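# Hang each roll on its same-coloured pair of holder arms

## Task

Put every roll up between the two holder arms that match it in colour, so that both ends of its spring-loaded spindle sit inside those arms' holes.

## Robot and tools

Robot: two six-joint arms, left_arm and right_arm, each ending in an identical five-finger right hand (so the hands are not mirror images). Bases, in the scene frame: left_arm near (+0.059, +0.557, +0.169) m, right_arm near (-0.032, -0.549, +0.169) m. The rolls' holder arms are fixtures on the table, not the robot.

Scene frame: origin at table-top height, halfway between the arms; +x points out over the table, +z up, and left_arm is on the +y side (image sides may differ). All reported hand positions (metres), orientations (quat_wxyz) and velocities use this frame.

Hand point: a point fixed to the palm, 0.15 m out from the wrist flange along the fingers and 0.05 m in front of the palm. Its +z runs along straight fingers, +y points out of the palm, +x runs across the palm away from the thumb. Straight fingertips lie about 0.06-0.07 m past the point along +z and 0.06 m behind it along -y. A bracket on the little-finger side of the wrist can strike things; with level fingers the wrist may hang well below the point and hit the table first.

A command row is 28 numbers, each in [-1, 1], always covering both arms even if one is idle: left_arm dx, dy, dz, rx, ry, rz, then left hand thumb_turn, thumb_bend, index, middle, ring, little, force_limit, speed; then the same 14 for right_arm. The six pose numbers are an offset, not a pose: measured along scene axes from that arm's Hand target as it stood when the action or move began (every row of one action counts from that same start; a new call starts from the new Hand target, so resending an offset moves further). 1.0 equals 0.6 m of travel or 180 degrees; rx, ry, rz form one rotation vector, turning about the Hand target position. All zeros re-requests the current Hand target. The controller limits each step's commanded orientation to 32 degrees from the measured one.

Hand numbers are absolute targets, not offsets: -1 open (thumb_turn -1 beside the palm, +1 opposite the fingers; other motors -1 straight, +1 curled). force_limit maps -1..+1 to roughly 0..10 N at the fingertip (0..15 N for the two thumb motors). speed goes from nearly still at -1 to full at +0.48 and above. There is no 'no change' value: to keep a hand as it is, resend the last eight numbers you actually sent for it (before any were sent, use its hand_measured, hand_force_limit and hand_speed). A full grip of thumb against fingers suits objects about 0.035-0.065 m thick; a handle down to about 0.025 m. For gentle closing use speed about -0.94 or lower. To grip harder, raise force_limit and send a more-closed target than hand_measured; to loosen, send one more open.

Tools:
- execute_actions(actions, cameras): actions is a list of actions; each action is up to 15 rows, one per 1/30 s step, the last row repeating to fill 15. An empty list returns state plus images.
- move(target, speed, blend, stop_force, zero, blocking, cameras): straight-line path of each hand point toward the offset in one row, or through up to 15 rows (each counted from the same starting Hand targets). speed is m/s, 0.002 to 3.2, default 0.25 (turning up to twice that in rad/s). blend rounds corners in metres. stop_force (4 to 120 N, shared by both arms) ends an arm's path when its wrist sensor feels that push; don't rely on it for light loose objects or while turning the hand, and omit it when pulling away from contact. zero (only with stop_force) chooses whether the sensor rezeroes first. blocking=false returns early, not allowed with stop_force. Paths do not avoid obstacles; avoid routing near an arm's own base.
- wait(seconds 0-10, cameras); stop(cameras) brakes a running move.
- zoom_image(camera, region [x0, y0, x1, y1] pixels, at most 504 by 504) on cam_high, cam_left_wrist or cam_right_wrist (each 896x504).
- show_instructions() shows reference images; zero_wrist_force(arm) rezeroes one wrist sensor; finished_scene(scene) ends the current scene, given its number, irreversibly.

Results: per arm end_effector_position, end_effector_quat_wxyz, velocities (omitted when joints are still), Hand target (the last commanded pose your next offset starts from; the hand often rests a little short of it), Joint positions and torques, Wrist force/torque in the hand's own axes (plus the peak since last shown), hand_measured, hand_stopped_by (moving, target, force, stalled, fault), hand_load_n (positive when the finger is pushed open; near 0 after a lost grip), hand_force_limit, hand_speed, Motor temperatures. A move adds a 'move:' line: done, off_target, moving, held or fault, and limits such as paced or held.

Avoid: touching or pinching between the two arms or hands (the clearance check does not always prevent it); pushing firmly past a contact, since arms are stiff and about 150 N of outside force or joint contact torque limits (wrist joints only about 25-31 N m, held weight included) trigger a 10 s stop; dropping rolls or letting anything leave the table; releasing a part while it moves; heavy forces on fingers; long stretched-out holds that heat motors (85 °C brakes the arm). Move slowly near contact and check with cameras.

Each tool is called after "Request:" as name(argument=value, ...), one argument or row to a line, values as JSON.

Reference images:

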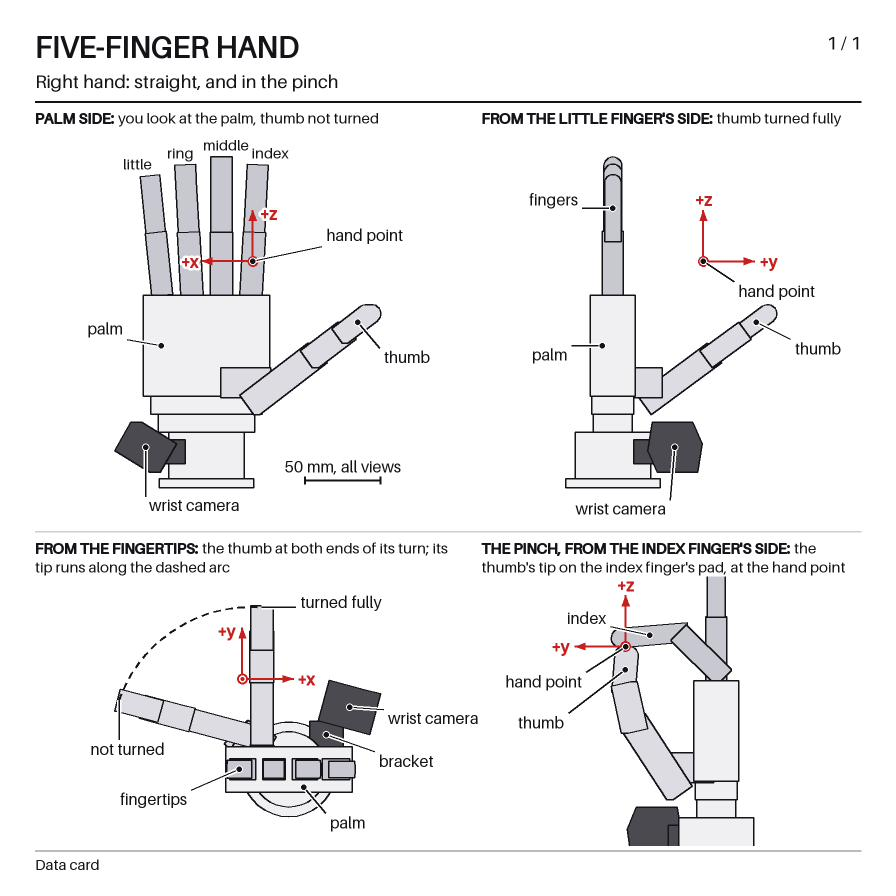

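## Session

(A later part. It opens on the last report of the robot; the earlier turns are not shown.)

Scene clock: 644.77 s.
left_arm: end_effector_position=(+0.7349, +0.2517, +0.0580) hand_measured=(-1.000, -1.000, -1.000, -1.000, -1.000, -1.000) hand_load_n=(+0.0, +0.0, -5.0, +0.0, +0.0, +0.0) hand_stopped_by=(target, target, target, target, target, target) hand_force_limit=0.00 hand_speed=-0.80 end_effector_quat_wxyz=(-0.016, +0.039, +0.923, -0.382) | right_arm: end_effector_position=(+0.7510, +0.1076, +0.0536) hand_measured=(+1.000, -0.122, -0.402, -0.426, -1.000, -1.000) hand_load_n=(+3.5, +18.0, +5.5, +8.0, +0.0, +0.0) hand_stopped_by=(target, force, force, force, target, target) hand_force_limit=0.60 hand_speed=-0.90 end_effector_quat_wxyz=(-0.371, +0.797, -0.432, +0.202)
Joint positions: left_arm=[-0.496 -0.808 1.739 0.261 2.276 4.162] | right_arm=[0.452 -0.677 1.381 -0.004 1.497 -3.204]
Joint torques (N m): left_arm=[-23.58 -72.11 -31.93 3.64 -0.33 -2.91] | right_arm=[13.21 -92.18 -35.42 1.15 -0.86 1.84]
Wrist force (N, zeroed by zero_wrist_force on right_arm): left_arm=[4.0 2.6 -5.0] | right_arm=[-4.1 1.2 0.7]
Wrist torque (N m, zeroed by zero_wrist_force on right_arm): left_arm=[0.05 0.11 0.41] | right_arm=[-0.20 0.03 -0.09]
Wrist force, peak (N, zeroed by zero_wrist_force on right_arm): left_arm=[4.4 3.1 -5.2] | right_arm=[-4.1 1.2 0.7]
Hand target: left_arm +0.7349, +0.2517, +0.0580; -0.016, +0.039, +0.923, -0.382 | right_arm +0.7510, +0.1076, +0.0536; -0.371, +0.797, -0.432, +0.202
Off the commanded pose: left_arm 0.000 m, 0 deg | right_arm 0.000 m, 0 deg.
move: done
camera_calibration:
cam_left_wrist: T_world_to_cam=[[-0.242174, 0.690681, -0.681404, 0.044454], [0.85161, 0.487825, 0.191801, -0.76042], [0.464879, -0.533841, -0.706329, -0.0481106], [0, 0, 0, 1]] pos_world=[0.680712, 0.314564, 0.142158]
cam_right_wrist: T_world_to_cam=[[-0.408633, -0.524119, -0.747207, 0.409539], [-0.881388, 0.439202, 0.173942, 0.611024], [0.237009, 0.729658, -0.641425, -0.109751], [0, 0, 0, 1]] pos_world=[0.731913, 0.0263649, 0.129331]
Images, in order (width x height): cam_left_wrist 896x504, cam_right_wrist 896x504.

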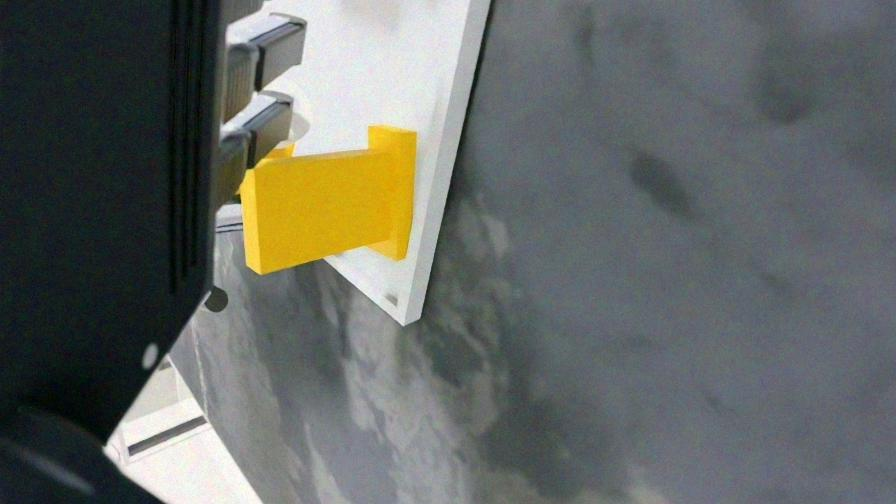

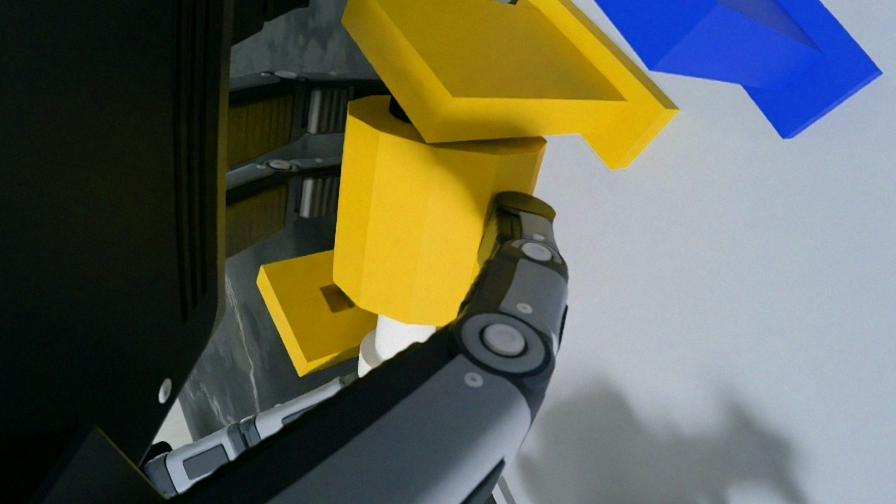

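Request:
move(
  target=[
    [0.004,0.0038,0,0,0,0,-1,-1,-1,-1,-1,-1,0,-0.8,0.0023,0.0043,0,0,0,-0.0222,1,0.25,-0.15,-0.15,-1,-1,0.6,-0.9],
    [0.0079,0.0075,0,0,0,0,-1,-1,-1,-1,-1,-1,0,-0.8,0.005,0.0085,0,0,0,-0.0444,1,0.25,-0.15,-0.15,-1,-1,0.6,-0.9],
  ],
  speed=0.02,
  stop_force=5,
  cameras=["cam_left_wrist","cam_right_wrist"],
)

Request:
zoom_image(
  camera="cam_left_wrist",
  region=[220, 70, 340, 190],
)

Request:
zoom_image(
  camera="cam_right_wrist",
  region=[240, 60, 560, 420],
)

Scene clock: 651.47 s.
left_arm: end_effector_position=(+0.7397, +0.2562, +0.0580) hand_measured=(-1.000, -1.000, -1.000, -1.000, -1.000, -1.000) hand_load_n=(-0.5, +0.0, -4.5, +0.0, -0.5, +0.0) hand_stopped_by=(target, target, target, target, target, target) hand_force_limit=0.00 hand_speed=-0.80 end_effector_quat_wxyz=(-0.016, +0.039, +0.923, -0.382) | right_arm: end_effector_position=(+0.7540, +0.1127, +0.0536) hand_measured=(+1.000, -0.122, -0.402, -0.426, -1.000, -1.000) hand_load_n=(+4.5, +19.5, +4.0, +6.0, +0.0, +0.0) hand_stopped_by=(target, force, force, force, target, target) hand_force_limit=0.60 hand_speed=-0.90 end_effector_quat_wxyz=(-0.356, +0.765, -0.487, +0.227)
Joint positions: left_arm=[-0.486 -0.803 1.73 0.273 2.28 4.174] | right_arm=[0.483 -0.669 1.366 0.004 1.628 -3.094]
Joint torques (N m): left_arm=[9.8 -68.89 -30.26 4.05 4.48 0.64] | right_arm=[7.91 -91.58 -43.21 1.18 6.37 1.58]
Wrist force (N, zeroed by zero_wrist_force on right_arm): left_arm=[2.2 2.2 -4.9] | right_arm=[-10.4 4.8 -3.2]
Wrist torque (N m, zeroed by zero_wrist_force on right_arm): left_arm=[0.09 -0.03 0.30] | right_arm=[-0.31 -0.11 -0.36]
Wrist force, peak (N, zeroed by zero_wrist_force on right_arm): left_arm=[4.5 3.0 -5.4] | right_arm=[-10.4 5.4 -2.9]
Hand target: left_arm +0.7397, +0.2562, +0.0580; -0.016, +0.039, +0.923, -0.382 | right_arm +0.7540, +0.1127, +0.0536; -0.356, +0.765, -0.487, +0.227
Off the commanded pose: left_arm 0.000 m, 0 deg | right_arm 0.000 m, 0 deg.
move: done
camera_calibration:
cam_left_wrist: T_world_to_cam=[[-0.242174, 0.690681, -0.681404, 0.0424841], [0.85161, 0.487825, 0.191801, -0.766617], [0.464879, -0.533841, -0.706329, -0.0478933], [0, 0, 0, 1]] pos_world=[0.685412, 0.319064, 0.142158]
cam_right_wrist: T_world_to_cam=[[-0.477587, -0.4622, -0.747182, 0.458404], [-0.811734, 0.557513, 0.173975, 0.545545], [0.336153, 0.689601, -0.641445, -0.18438], [0, 0, 0, 1]] pos_world=[0.723745, 0.0348744, 0.129331]
Images, in order (width x height): cam_left_wrist 896x504, cam_right_wrist 896x504.

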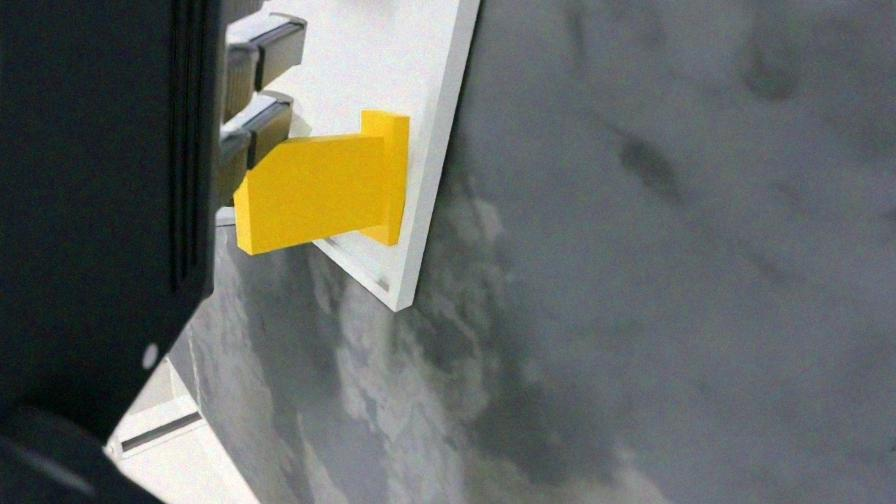

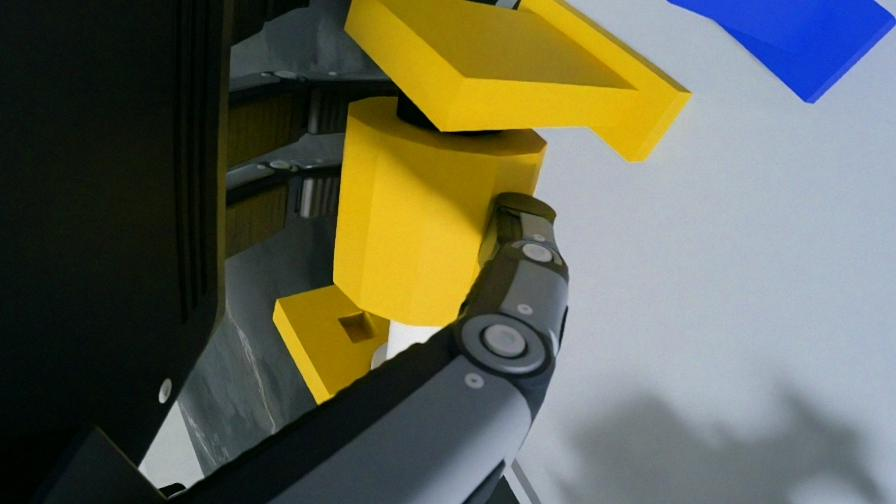

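Scaled by 4.200 from the camera's 896x504 image, which has a finer 1280x720 frame.

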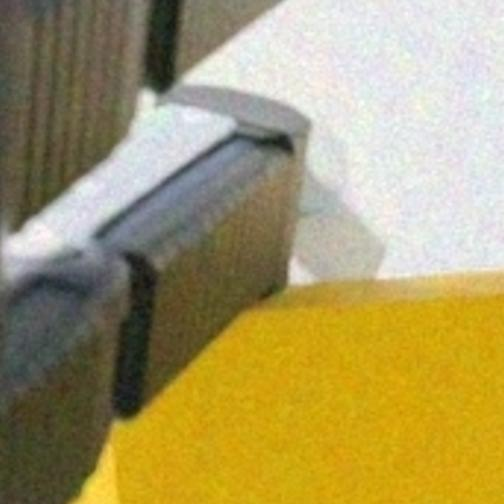

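Scaled by 1.400 from the camera's 896x504 image, which has a finer 1280x720 frame.

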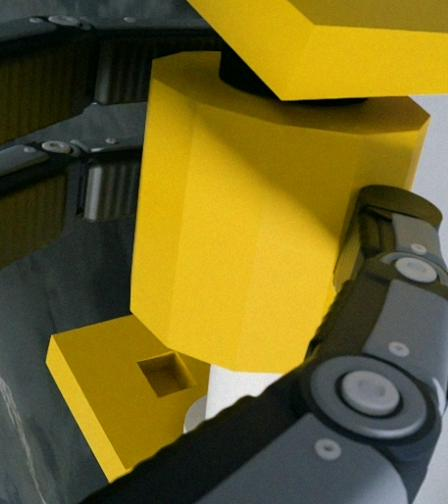

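Request:
move(
  target=[0,0,0,0,0,0,-1,-1,-1,-1,-1,-1,0,-0.8,0.0042,0.0078,0,0,0,-0.0333,1,0.25,-0.15,-0.15,-1,-1,0.6,-0.9],
  speed=0.02,
  stop_force=8,
  cameras=["cam_left_wrist","cam_right_wrist"],
)

Request:
zoom_image(
  camera="cam_left_wrist",
  region=[220, 70, 340, 190],
)

Request:
zoom_image(
  camera="cam_right_wrist",
  region=[240, 60, 560, 420],
)

Scene clock: 664.63 s.
left_arm: end_effector_position=(+0.7397, +0.2562, +0.0580) hand_measured=(-1.000, -1.000, -1.000, -1.000, -1.000, -1.000) hand_load_n=(+0.0, +0.0, -2.0, +0.0, +0.0, +0.0) hand_stopped_by=(target, target, target, target, target, target) hand_force_limit=0.00 hand_speed=-0.80 end_effector_quat_wxyz=(-0.016, +0.039, +0.923, -0.382) | right_arm: end_effector_position=(+0.7565, +0.1174, +0.0536) hand_measured=(+1.000, -0.122, -0.402, -0.426, -1.000, -1.000) hand_load_n=(-2.0, +20.5, +1.0, +11.0, +0.5, +0.0) hand_stopped_by=(target, force, force, force, target, target) hand_force_limit=0.60 hand_speed=-0.90 end_effector_quat_wxyz=(-0.344, +0.738, -0.526, +0.245)
Joint positions: left_arm=[-0.486 -0.803 1.73 0.273 2.28 4.174] | right_arm=[0.507 -0.657 1.342 0.024 1.726 -3.01]
Joint torques (N m): left_arm=[7.42 -72.7 -28.65 3.24 3.44 0.64] | right_arm=[16.47 -88.26 -42.87 1.51 3.09 2.27]
Wrist force (N, zeroed by zero_wrist_force on right_arm): left_arm=[1.4 -0.1 -0.3] | right_arm=[-0.3 2.9 -5.8]
Wrist torque (N m, zeroed by zero_wrist_force on right_arm): left_arm=[-0.07 -0.08 0.26] | right_arm=[-0.25 -0.22 -0.40]
Wrist force, peak (N, zeroed by zero_wrist_force on right_arm): left_arm=[2.4 2.4 -5.3] | right_arm=[-10.4 4.0 -5.6]
Hand target: left_arm +0.7397, +0.2562, +0.0580; -0.016, +0.039, +0.923, -0.382 | right_arm +0.7565, +0.1174, +0.0536; -0.344, +0.738, -0.526, +0.245
Off the commanded pose: left_arm 0.000 m, 0 deg | right_arm 0.000 m, 0 deg.
move: done
camera_calibration:
cam_left_wrist: T_world_to_cam=[[-0.242174, 0.690681, -0.681404, 0.0424841], [0.85161, 0.487825, 0.191801, -0.766617], [0.464879, -0.533841, -0.706329, -0.0478933], [0, 0, 0, 1]] pos_world=[0.685412, 0.319064, 0.142158]
cam_right_wrist: T_world_to_cam=[[-0.523227, -0.409825, -0.74718, 0.490193], [-0.749095, 0.639214, 0.173961, 0.488037], [0.406314, 0.65073, -0.641451, -0.237012], [0, 0, 0, 1]] pos_world=[0.718369, 0.0431642, 0.129331]
Images, in order (width x height): cam_left_wrist 896x504, cam_right_wrist 896x504.

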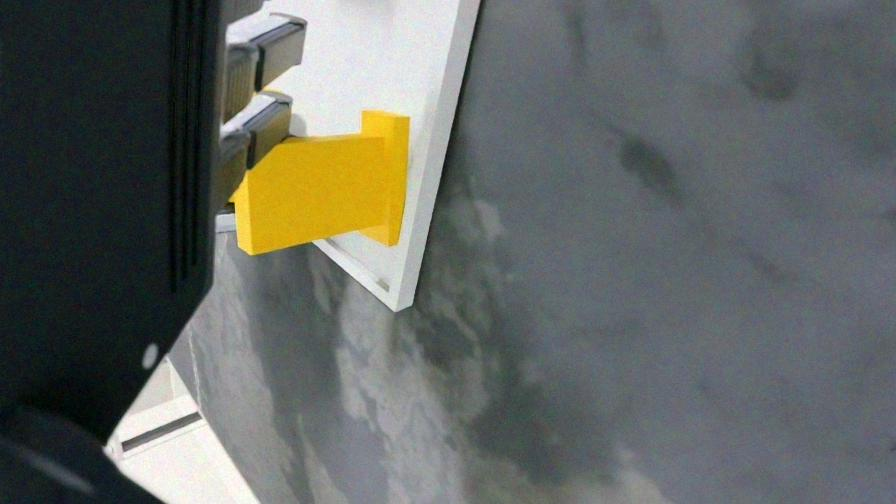

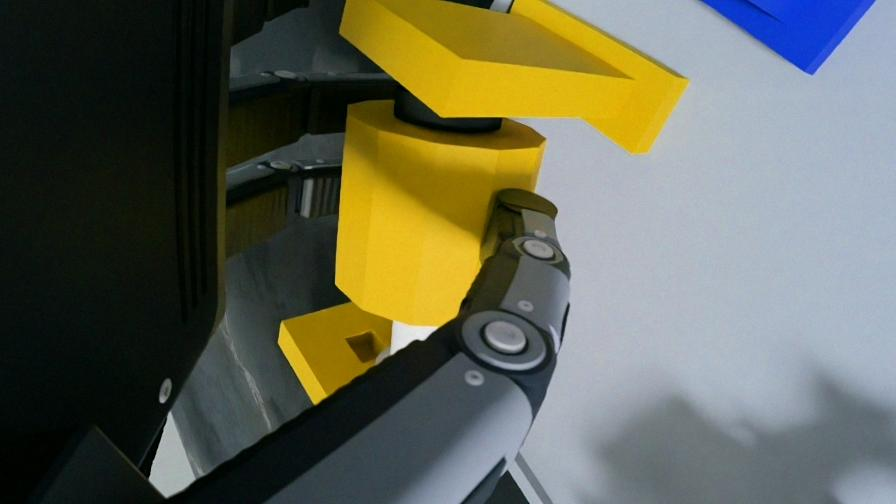

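Scaled by 4.200 from the camera's 896x504 image, which has a finer 1280x720 frame.

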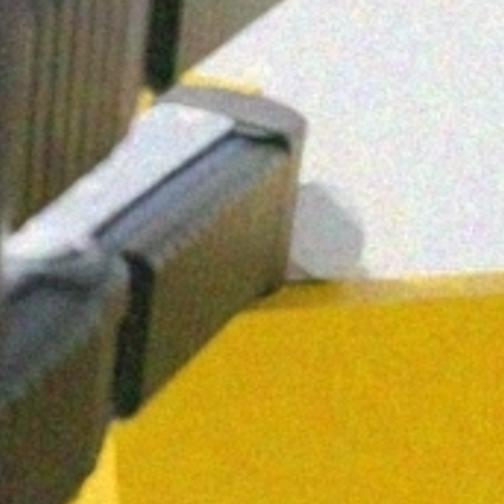

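Scaled by 1.400 from the camera's 896x504 image, which has a finer 1280x720 frame.

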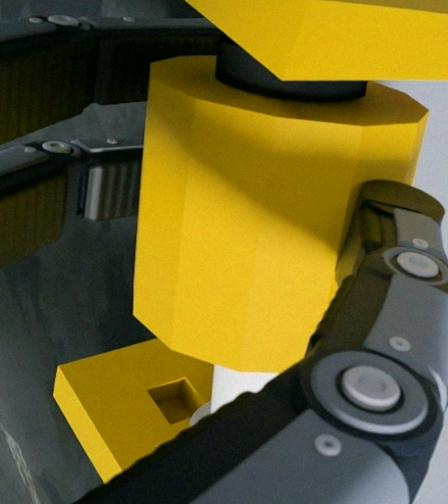

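Request:
zoom_image(
  camera="cam_right_wrist",
  region=[260, 280, 440, 420],
)

Request:
zoom_image(
  camera="cam_left_wrist",
  region=[260, 100, 330, 160],
)

Scaled by 2.800 from the camera's 896x504 image, which has a finer 1280x720 frame.

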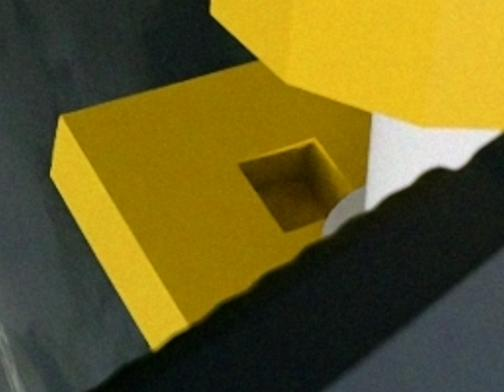

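Scaled by 7.200 from the camera's 896x504 image, which has a finer 1280x720 frame.

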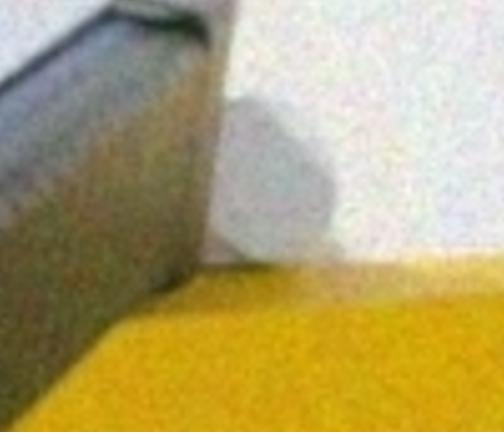

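Request:
move(
  target=[
    [-0.02,0.05,0.0167,0,0,0,-1,-1,-1,-1,-1,-1,0,-0.8,0,0,0,0,0,0,1,0.25,-0.15,-0.15,-1,-1,0.6,-0.9],
    [0.0338,0.023,0.27,0.1987,-0.1791,-0.3911,-1,-1,-1,-1,-1,-1,0,-0.8,-0.0078,-0.0132,0,0,0,0.0611,1,0.25,-0.15,-0.15,-1,-1,0.6,-0.9],
  ],
  speed=[0.08,0.3],
  cameras=["all"],
)

Scene clock: 679.90 s.
left_arm: end_effector_position=(+0.7599, +0.2700, +0.2200) hand_measured=(-1.000, -1.000, -1.000, -1.000, -1.000, -1.000) hand_load_n=(+0.0, +0.0, +0.0, +0.0, +0.0, +0.0) hand_stopped_by=(target, target, target, target, target, target) hand_force_limit=0.00 hand_speed=-0.80 end_effector_quat_wxyz=(+0.000, +0.638, +0.770, +0.000) | right_arm: end_effector_position=(+0.7519, +0.1095, +0.0536) hand_measured=(+1.000, -0.122, -0.402, -0.426, -1.000, -1.000) hand_load_n=(+4.5, +18.5, +5.0, +10.5, +0.0, +0.0) hand_stopped_by=(target, force, force, force, target, target) hand_force_limit=0.60 hand_speed=-0.90 end_effector_quat_wxyz=(-0.366, +0.785, -0.453, +0.211)
Joint positions: left_arm=[-0.655 -0.965 1.66 0.876 1.57 5.443] | right_arm=[0.463 -0.675 1.378 -0.004 1.546 -3.163]
Joint torques (N m): left_arm=[-22.45 -85.32 -20.52 5.63 -1.87 2.13] | right_arm=[-20.78 -107.43 -22.87 -1.94 -1.31 -2.36]
Wrist force (N, zeroed by zero_wrist_force on right_arm): left_arm=[-0.3 -0.1 -0.6] | right_arm=[-4.2 0.0 1.2]
Wrist torque (N m, zeroed by zero_wrist_force on right_arm): left_arm=[0.04 0.04 -0.01] | right_arm=[-0.14 0.24 -0.14]
Wrist force, peak (N, zeroed by zero_wrist_force on right_arm): left_arm=[0.1 -1.6 1.2] | right_arm=[-0.8 2.9 -6.4]
Hand target: left_arm +0.7599, +0.2700, +0.2200; +0.000, +0.638, +0.770, +0.000 | right_arm +0.7519, +0.1095, +0.0536; -0.366, +0.785, -0.453, +0.211
Off the commanded pose: left_arm 0.000 m, 0 deg | right_arm 0.000 m, 0 deg.
move: done
camera_calibration:
cam_left_wrist: T_world_to_cam=[[0.881745, 0.471621, -0.00998275, -0.794433], [0.404752, -0.745518, 0.529508, -0.223335], [0.242285, -0.470932, -0.848246, 0.247832], [0, 0, 0, 1]] pos_world=[0.730837, 0.324883, 0.32055]
cam_right_wrist: T_world_to_cam=[[-0.435423, -0.502107, -0.747192, 0.428526], [-0.857265, 0.484616, 0.173909, 0.587841], [0.274781, 0.716265, -0.641451, -0.13817], [0, 0, 0, 1]] pos_world=[0.728492, 0.0292551, 0.129331]

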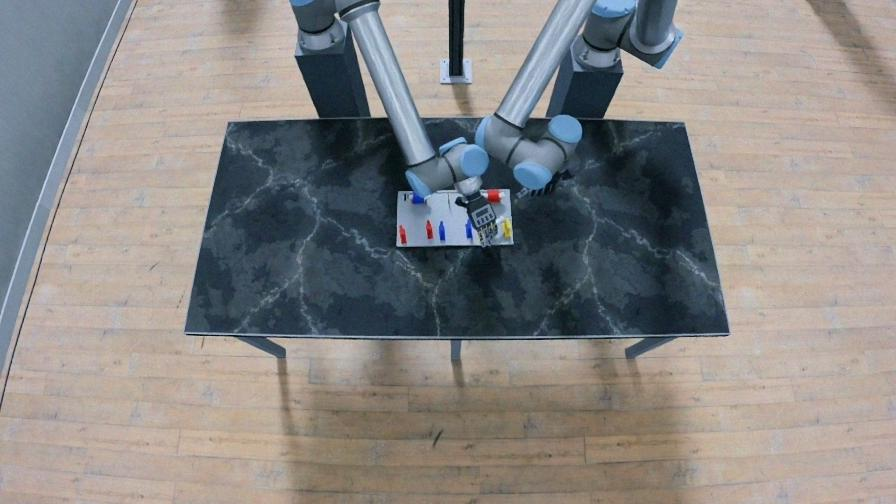

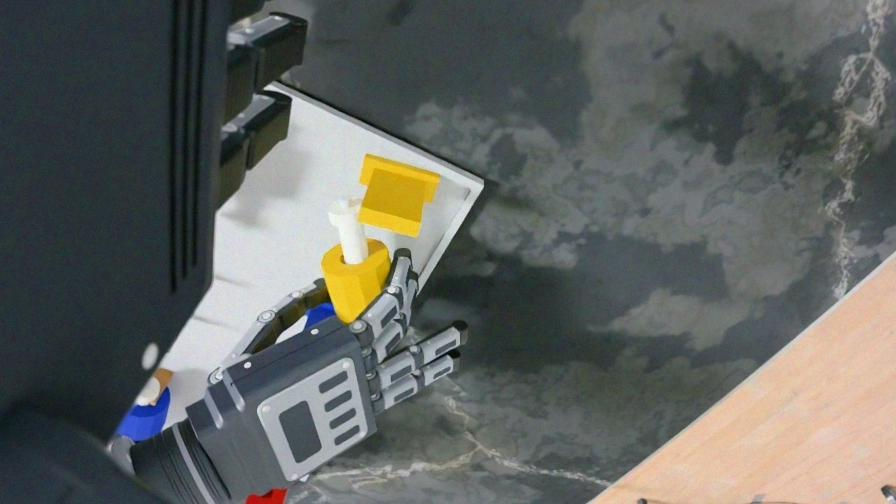

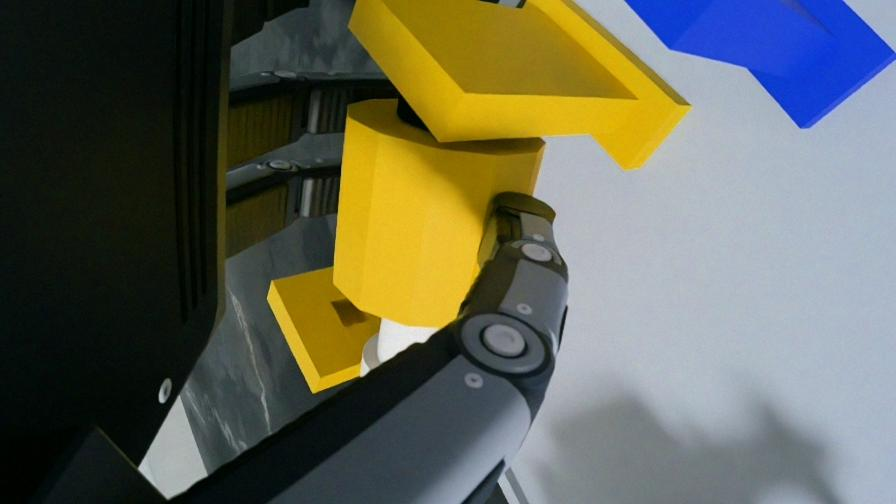

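Request:
zoom_image(
  camera="cam_left_wrist",
  region=[300, 140, 480, 280],
)

Request:
zoom_image(
  camera="cam_left_wrist",
  region=[200, 0, 440, 220],
)

Scaled by 2.800 from the camera's 896x504 image, which has a finer 1280x720 frame.

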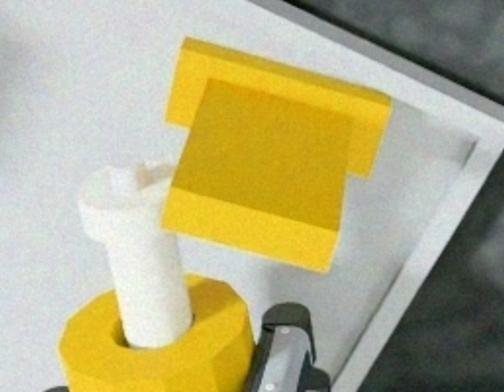

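Scaled by 2.100 from the camera's 896x504 image, which has a finer 1280x720 frame.

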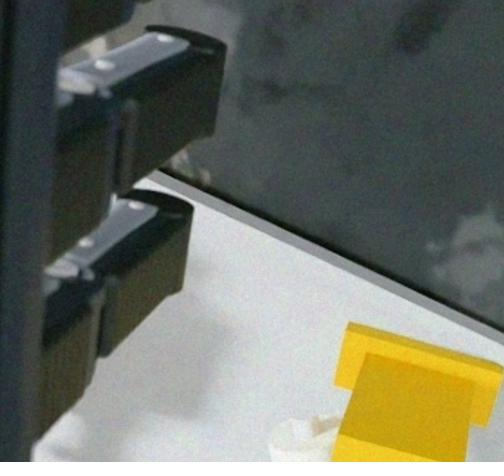

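Request:
move(
  target=[
    [0,0,0,0,0,0,1,-1,-1,-1,-1,-1,0,-0.2,0,0,0,0,0,0,1,0.25,-0.15,-0.15,-1,-1,0.6,-0.9],
    [0.0555,-0.09,-0.1,0,0,0,1,-1,-1,-1,-1,-1,0,-0.2,0,0,0,0,0,0,1,0.25,-0.15,-0.15,-1,-1,0.6,-0.9],
  ],
  speed=0.12,
  cameras=["cam_left_wrist","cam_high"],
)

Request:
zoom_image(
  camera="cam_left_wrist",
  region=[200, 40, 440, 260],
)

Scene clock: 688.97 s.
left_arm: end_effector_position=(+0.7642, +0.2627, +0.2121) hand_measured=(+1.000, -1.000, -1.000, -1.000, -1.000, -1.000) hand_load_n=(+0.0, +0.0, +0.0, +0.0, +0.0, +0.0) hand_stopped_by=(target, target, target, target, target, target) hand_force_limit=0.00 hand_speed=-0.20 end_effector_quat_wxyz=(+0.000, +0.638, +0.770, +0.000) | right_arm: end_effector_position=(+0.7519, +0.1095, +0.0536) hand_measured=(+1.000, -0.122, -0.402, -0.426, -1.000, -1.000) hand_load_n=(+4.5, +18.5, +5.0, +10.0, +0.0, +0.0) hand_stopped_by=(target, force, force, force, target, target) hand_force_limit=0.60 hand_speed=-0.90 end_effector_quat_wxyz=(-0.366, +0.785, -0.453, +0.211)
Joint positions: left_arm=[-0.659 -0.948 1.647 0.872 1.57 5.439] | right_arm=[0.463 -0.675 1.378 -0.004 1.546 -3.163]
Joint torques (N m): left_arm=[15.57 -88.97 -18.54 6.98 -1.47 0.6] | right_arm=[-20.29 -106.95 -22.93 -1.53 -1.18 -2.34]
Wrist force (N, zeroed by zero_wrist_force on right_arm): left_arm=[-0.8 0.1 -0.3] | right_arm=[-3.9 0.2 1.7]
Wrist torque (N m, zeroed by zero_wrist_force on right_arm): left_arm=[0.06 0.09 -0.03] | right_arm=[-0.15 0.18 -0.11]
Wrist force, peak (N, zeroed by zero_wrist_force on right_arm): left_arm=[-3.4 0.8 2.6] | right_arm=[-4.3 0.0 1.7]
Hand target: left_arm +0.7642, +0.2629, +0.2122; +0.000, +0.638, +0.770, +0.000 (not the last commanded pose) | right_arm +0.7519, +0.1095, +0.0536; -0.366, +0.785, -0.453, +0.211
Off the commanded pose: left_arm 0.076 m, 0 deg | right_arm 0.000 m, 0 deg.
move: held (left_arm; a check stopped the path); path passed 1 of 2 targets; limits=held
pose unreachable (left arm): on one or more control steps of this call, first in action 0 (counted from 0), this arm could not follow its commanded pose, so it was not sent that pose on those steps. It may still have moved: this result reports where it is.
cause: moving toward the commanded pose would bring a part of the arm too close to another arm (a part of this arm just beyond joint 3 (elbow) and a part of the right arm just beyond its joint 4 (wrist 1), where that arm would come to rest).
camera_calibration:
cam_left_wrist: T_world_to_cam=[[0.881965, 0.471212, -0.00979818, -0.794951], [0.404269, -0.745653, 0.529687, -0.225991], [0.242289, -0.471127, -0.848137, 0.236676], [0, 0, 0, 1]] pos_world=[0.735136, 0.317584, 0.312649]
Images, in order (width x height): cam_high 896x504, cam_left_wrist 896x504.

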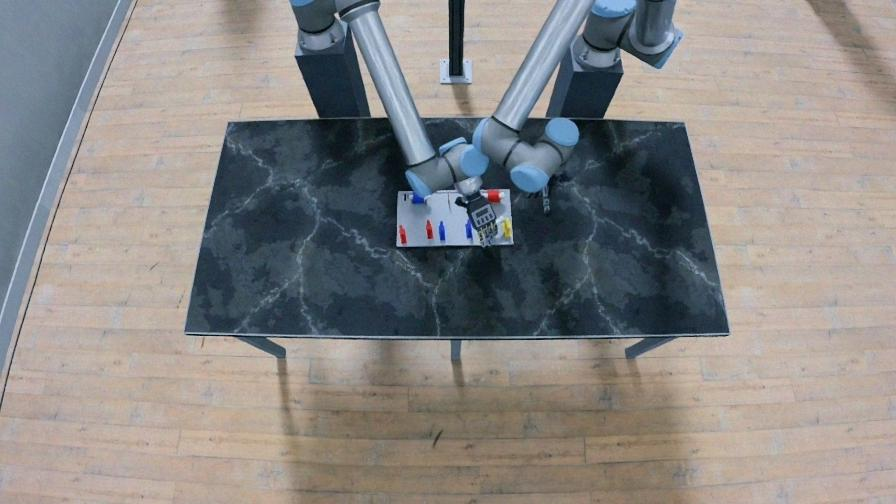

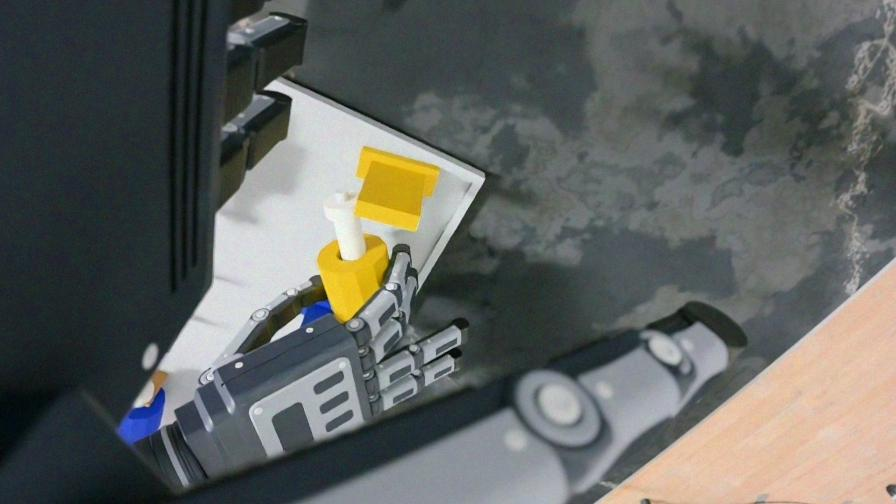

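Scaled by 2.100 from the camera's 896x504 image, which has a finer 1280x720 frame.

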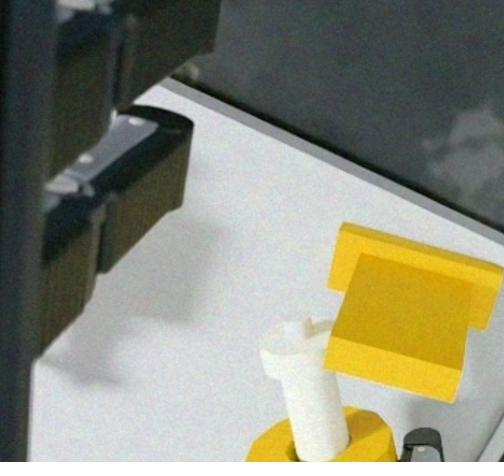

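Request:
move(
  target=[
    [-0.0737,0.1118,-0.02,-0.2282,0.1556,0.4716,-1,-1,-1,-1,-1,-1,0,-0.2,0,0,0,0,0,0,1,0.25,-0.15,-0.15,-1,-1,0.6,-0.9],
    [-0.0953,0.0793,-0.212,-0.2282,0.1556,0.4716,-1,-1,-1,-1,-1,-1,0,-0.2,0,0,0,0,0,0,1,0.25,-0.15,-0.15,-1,-1,0.6,-0.9],
  ],
  speed=0.25,
  blend=0.02,
  cameras=["cam_left_wrist"],
)

Request:
zoom_image(
  camera="cam_left_wrist",
  region=[200, 40, 440, 260],
)

Scene clock: 708.77 s.
left_arm: end_effector_position=(+0.7070, +0.3105, +0.0851) hand_measured=(-1.000, -1.000, -1.000, -1.000, -1.000, -1.000) hand_load_n=(+0.0, +0.0, +0.0, +0.0, +0.0, +0.0) hand_stopped_by=(target, target, target, target, target, target) hand_force_limit=0.00 hand_speed=-0.20 end_effector_quat_wxyz=(+0.035, -0.085, +0.920, -0.381) | right_arm: end_effector_position=(+0.7519, +0.1095, +0.0536) hand_measured=(+1.000, -0.122, -0.402, -0.426, -1.000, -1.000) hand_load_n=(+4.5, +18.5, +5.0, +10.0, +0.0, +0.0) hand_stopped_by=(target, force, force, force, target, target) hand_force_limit=0.60 hand_speed=-0.90 end_effector_quat_wxyz=(-0.366, +0.785, -0.453, +0.211)
Joint positions: left_arm=[-0.476 -0.956 1.925 0.052 2.163 3.881] | right_arm=[0.463 -0.675 1.378 -0.004 1.546 -3.163]
Joint torques (N m): left_arm=[-19.95 -63.24 -14.97 0.61 -1.2 -2.79] | right_arm=[-20.63 -106.85 -22.84 -1.45 -1.55 -2.26]
Wrist force (N, zeroed by zero_wrist_force on right_arm): left_arm=[0.4 -1.3 0.4] | right_arm=[-3.8 0.2 1.1]
Wrist torque (N m, zeroed by zero_wrist_force on right_arm): left_arm=[0.04 -0.19 0.18] | right_arm=[-0.11 0.18 -0.11]
Wrist force, peak (N, zeroed by zero_wrist_force on right_arm): left_arm=[0.1 -2.2 -0.8] | right_arm=[-4.5 0.2 1.5]
Hand target: left_arm +0.7070, +0.3104, +0.0850; +0.035, -0.085, +0.920, -0.381 | right_arm +0.7519, +0.1095, +0.0536; -0.366, +0.785, -0.453, +0.211
Off the commanded pose: left_arm 0.000 m, 0 deg | right_arm 0.000 m, 0 deg.
move: done
camera_calibration:
cam_left_wrist: T_world_to_cam=[[-0.417603, 0.601065, -0.681417, 0.167438], [0.690457, 0.697418, 0.192036, -0.721737], [0.590658, -0.390294, -0.706253, -0.118139], [0, 0, 0, 1]] pos_world=[0.638031, 0.356602, 0.169258]
Images, in order (width x height): cam_left_wrist 896x504.

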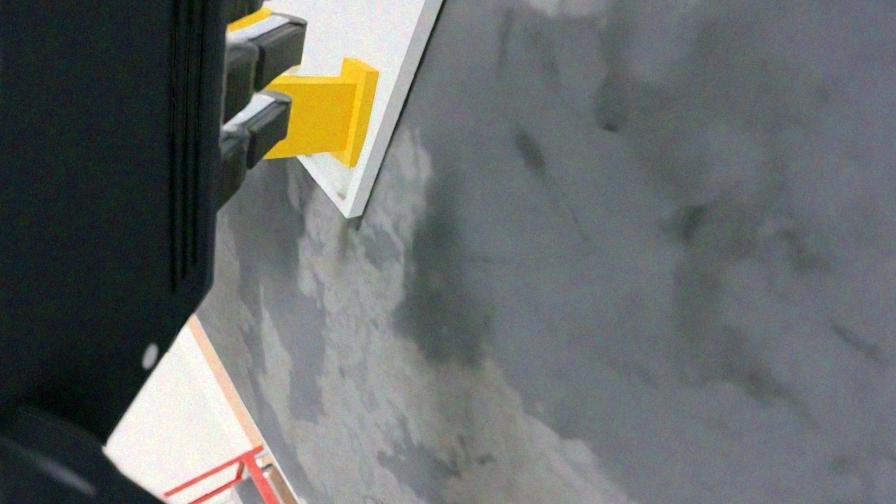

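Scaled by 2.100 from the camera's 896x504 image, which has a finer 1280x720 frame.

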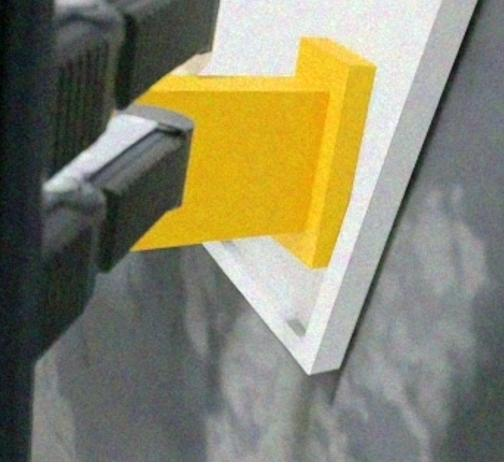

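Request:
move(
  target=[0.0382,-0.0172,-0.0483,0,0,0,-1,-1,-1,-1,-1,-1,0,-0.2,0,0,0,0,0,0,1,0.25,-0.15,-0.15,-1,-1,0.6,-0.9],
  speed=0.1,
)

Request:
move(
  target=[0.0139,-0.0737,0,0,0,0,-1,-1,-1,-1,-1,-1,0,-0.2,0,0,0,0,0,0,1,0.25,-0.15,-0.15,-1,-1,0.6,-0.9],
  speed=0.025,
  stop_force=4,
  cameras=["cam_left_wrist"],
)

Request:
zoom_image(
  camera="cam_left_wrist",
  region=[200, 40, 440, 260],
)

Scene clock: 712.50 s.
left_arm: end_effector_position=(+0.7299, +0.3001, +0.0561) hand_measured=(-1.000, -1.000, -1.000, -1.000, -1.000, -1.000) hand_load_n=(+0.0, +0.0, +0.0, +0.0, +0.0, +0.0) hand_stopped_by=(target, target, target, target, target, target) hand_force_limit=0.00 hand_speed=-0.20 end_effector_quat_wxyz=(+0.035, -0.085, +0.920, -0.381) | right_arm: end_effector_position=(+0.7519, +0.1095, +0.0536) hand_measured=(+1.000, -0.122, -0.402, -0.426, -1.000, -1.000) hand_load_n=(+4.5, +18.5, +5.0, +10.5, +0.0, +0.0) hand_stopped_by=(target, force, force, force, target, target) hand_force_limit=0.60 hand_speed=-0.90 end_effector_quat_wxyz=(-0.366, +0.785, -0.453, +0.211)
Joint positions: left_arm=[-0.474 -0.89 1.873 0.039 2.164 3.883] | right_arm=[0.463 -0.675 1.378 -0.004 1.546 -3.163]
Joint torques (N m): left_arm=[9.7 -62.49 -28.67 0.07 3.15 0.43] | right_arm=[-18.47 -105.08 -23.02 -1.64 -1.36 -2]
Wrist force (N, zeroed by zero_wrist_force on right_arm): left_arm=[0.2 -1.3 0.7] | right_arm=[-4.3 0.2 1.6]
Wrist torque (N m, zeroed by zero_wrist_force on right_arm): left_arm=[0.03 -0.14 0.18] | right_arm=[-0.13 0.25 -0.14]
Wrist force, peak (N, zeroed by zero_wrist_force on right_arm): left_arm=[0.1 -1.9 1.0] | right_arm=[-4.4 0.5 1.6]
Hand target: left_arm +0.7300, +0.3001, +0.0560; +0.035, -0.085, +0.920, -0.381 | right_arm +0.7519, +0.1095, +0.0536; -0.366, +0.785, -0.453, +0.211
Off the commanded pose: left_arm 0.000 m, 0 deg | right_arm 0.000 m, 0 deg.
move: done

Scene clock: 714.90 s.
left_arm: end_effector_position=(+0.7354, +0.2710, +0.0560) hand_measured=(-1.000, -1.000, -1.000, -1.000, -1.000, -1.000) hand_load_n=(+0.0, +0.0, -1.0, +0.0, +0.0, +0.0) hand_stopped_by=(target, target, target, target, target, target) hand_force_limit=0.00 hand_speed=-0.20 end_effector_quat_wxyz=(+0.035, -0.085, +0.920, -0.381) | right_arm: end_effector_position=(+0.7519, +0.1095, +0.0536) hand_measured=(+1.000, -0.122, -0.402, -0.426, -1.000, -1.000) hand_load_n=(+4.5, +18.5, +5.0, +10.0, +0.0, +0.0) hand_stopped_by=(target, force, force, force, target, target) hand_force_limit=0.60 hand_speed=-0.90 end_effector_quat_wxyz=(-0.366, +0.785, -0.453, +0.211)
Joint positions: left_arm=[-0.512 -0.883 1.851 0.033 2.144 3.844] | right_arm=[0.463 -0.675 1.378 -0.004 1.546 -3.163]
Joint torques (N m): left_arm=[11.55 -82.54 -15.04 2.83 2.93 0.43] | right_arm=[-20.23 -105.2 -23.11 -1.73 -1.45 -2.12]
Wrist force (N, zeroed by zero_wrist_force on right_arm): left_arm=[0.6 -0.7 -0.4] | right_arm=[-4.0 0.1 1.2]
Wrist torque (N m, zeroed by zero_wrist_force on right_arm): left_arm=[0.02 -0.16 0.20] | right_arm=[-0.13 0.21 -0.12]
Wrist force, peak (N, zeroed by zero_wrist_force on right_arm): left_arm=[0.5 3.5 -14.7] | right_arm=[-4.4 0.3 1.5]
Hand target: left_arm +0.7354, +0.2710, +0.0560; +0.035, -0.085, +0.920, -0.381 (not the last commanded pose) | right_arm +0.7519, +0.1095, +0.0536; -0.366, +0.785, -0.453, +0.211
Off the commanded pose: left_arm 0.015 m, 0 deg | right_arm 0.000 m, 0 deg.
move: contact (left_arm)
camera_calibration:
cam_left_wrist: T_world_to_cam=[[-0.417525, 0.601085, -0.681447, 0.183157], [0.690524, 0.697353, 0.192028, -0.708233], [0.590634, -0.390379, -0.706226, -0.170843], [0, 0, 0, 1]] pos_world=[0.666431, 0.317102, 0.140158]
Images, in order (width x height): cam_left_wrist 896x504.

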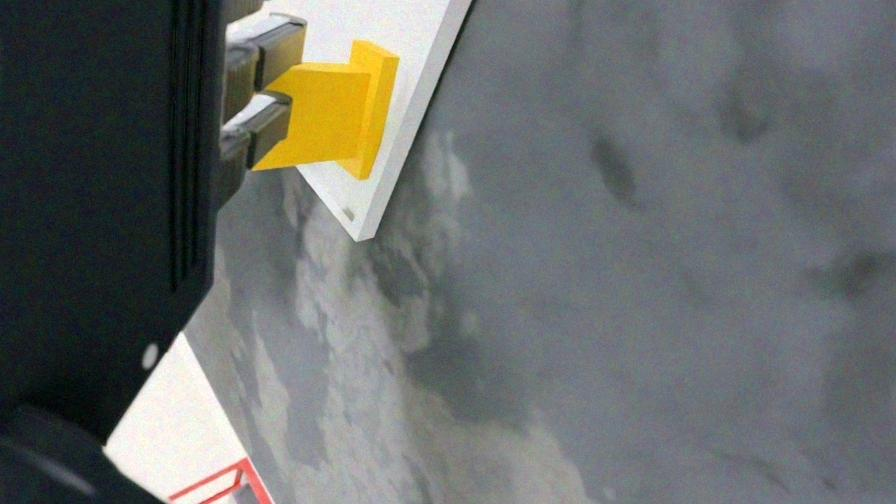

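Scaled by 2.100 from the camera's 896x504 image, which has a finer 1280x720 frame.

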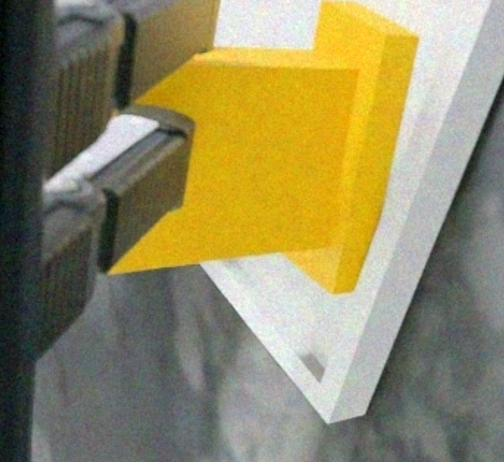

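Request:
move(
  target=[-0.0062,0.0327,0,0,0,0,-1,-1,-1,1,1,1,0,0.2,0,0,0,0,0,0,1,0.25,-0.15,-0.15,-1,-1,0.6,-0.9],
  speed=0.08,
  cameras=["cam_left_wrist"],
)

Request:
zoom_image(
  camera="cam_left_wrist",
  region=[150, 0, 450, 260],
)

Scene clock: 717.20 s.
left_arm: end_effector_position=(+0.7317, +0.2906, +0.0560) hand_measured=(-1.000, -1.000, -1.000, +1.000, +1.000, +1.000) hand_load_n=(-0.5, +0.0, +0.0, +0.0, +0.0, +0.0) hand_stopped_by=(target, target, target, target, target, target) hand_force_limit=0.00 hand_speed=0.20 end_effector_quat_wxyz=(+0.035, -0.085, +0.920, -0.381) | right_arm: end_effector_position=(+0.7519, +0.1095, +0.0536) hand_measured=(+1.000, -0.122, -0.402, -0.426, -1.000, -1.000) hand_load_n=(+4.5, +18.0, +5.0, +10.0, +0.0, +0.0) hand_stopped_by=(target, force, force, force, target, target) hand_force_limit=0.60 hand_speed=-0.90 end_effector_quat_wxyz=(-0.366, +0.785, -0.453, +0.211)
Joint positions: left_arm=[-0.487 -0.888 1.866 0.037 2.157 3.87] | right_arm=[0.463 -0.675 1.378 -0.004 1.546 -3.163]
Joint torques (N m): left_arm=[12.85 -81.95 -13.5 5.27 2.9 1.36] | right_arm=[-20.4 -103.9 -22.89 -1.58 -1.29 -2.02]
Wrist force (N, zeroed by zero_wrist_force on right_arm): left_arm=[0.4 -1.5 0.5] | right_arm=[-3.8 0.0 1.4]
Wrist torque (N m, zeroed by zero_wrist_force on right_arm): left_arm=[0.05 -0.17 -0.15] | right_arm=[-0.17 0.18 -0.11]
Wrist force, peak (N, zeroed by zero_wrist_force on right_arm): left_arm=[0.1 -2.0 0.6] | right_arm=[-4.4 -0.4 1.8]
Hand target: left_arm +0.7317, +0.2906, +0.0560; +0.035, -0.085, +0.920, -0.381 | right_arm +0.7519, +0.1095, +0.0536; -0.366, +0.785, -0.453, +0.211
Off the commanded pose: left_arm 0.000 m, 0 deg | right_arm 0.000 m, 0 deg.
move: done
camera_calibration:
cam_left_wrist: T_world_to_cam=[[-0.417567, 0.601042, -0.681459, 0.169874], [0.690499, 0.697389, 0.191987, -0.719336], [0.590634, -0.390379, -0.706226, -0.161007], [0, 0, 0, 1]] pos_world=[0.662731, 0.336702, 0.140158]
Images, in order (width x height): cam_left_wrist 896x504.

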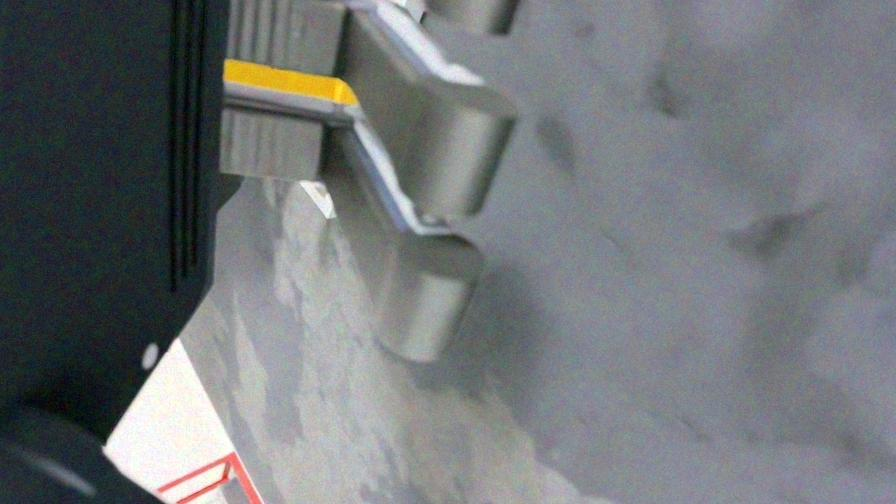

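Scaled by 1.680 from the camera's 896x504 image, which has a finer 1280x720 frame.

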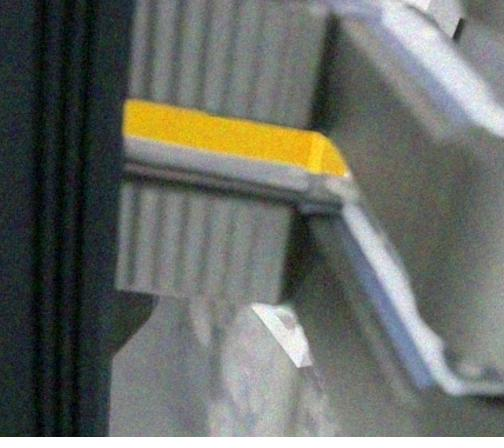

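Request:
move(
  target=[0.0093,-0.0491,0,0,0,0,-1,-1,-1,1,1,1,0,0.2,0,0,0,0,0,0,1,0.25,-0.15,-0.15,-1,-1,0.6,-0.9],
  speed=0.015,
  stop_force=4,
)

Scene clock: 721.30 s.
left_arm: end_effector_position=(+0.7354, +0.2709, +0.0560) hand_measured=(-1.000, -1.000, -1.000, +1.000, +1.000, +1.000) hand_load_n=(+0.0, +0.0, -1.5, +0.0, +0.0, +0.0) hand_stopped_by=(target, target, target, target, target, target) hand_force_limit=0.00 hand_speed=0.20 end_effector_quat_wxyz=(+0.035, -0.085, +0.920, -0.381) | right_arm: end_effector_position=(+0.7519, +0.1095, +0.0536) hand_measured=(+1.000, -0.122, -0.402, -0.426, -1.000, -1.000) hand_load_n=(+4.0, +18.5, +5.0, +10.0, +0.0, +0.0) hand_stopped_by=(target, force, force, force, target, target) hand_force_limit=0.60 hand_speed=-0.90 end_effector_quat_wxyz=(-0.366, +0.785, -0.453, +0.211)
Joint positions: left_arm=[-0.512 -0.883 1.851 0.033 2.144 3.844] | right_arm=[0.463 -0.675 1.378 -0.004 1.546 -3.163]
Joint torques (N m): left_arm=[11.42 -82.3 -15.37 2.63 3 0.59] | right_arm=[-19.29 -104.86 -22.61 -1.55 -1.5 -2.32]
Wrist force (N, zeroed by zero_wrist_force on right_arm): left_arm=[1.0 -0.5 0.2] | right_arm=[-4.0 0.3 1.8]
Wrist torque (N m, zeroed by zero_wrist_force on right_arm): left_arm=[-0.03 -0.14 0.22] | right_arm=[-0.13 0.20 -0.12]
Wrist force, peak (N, zeroed by zero_wrist_force on right_arm): left_arm=[0.8 1.8 -11.0] | right_arm=[-4.6 0.0 1.5]
Hand target: left_arm +0.7354, +0.2709, +0.0560; +0.035, -0.085, +0.920, -0.381 (not the last commanded pose) | right_arm +0.7519, +0.1095, +0.0536; -0.366, +0.785, -0.453, +0.211
Off the commanded pose: left_arm 0.010 m, 0 deg | right_arm 0.000 m, 0 deg.
move: contact (left_arm)


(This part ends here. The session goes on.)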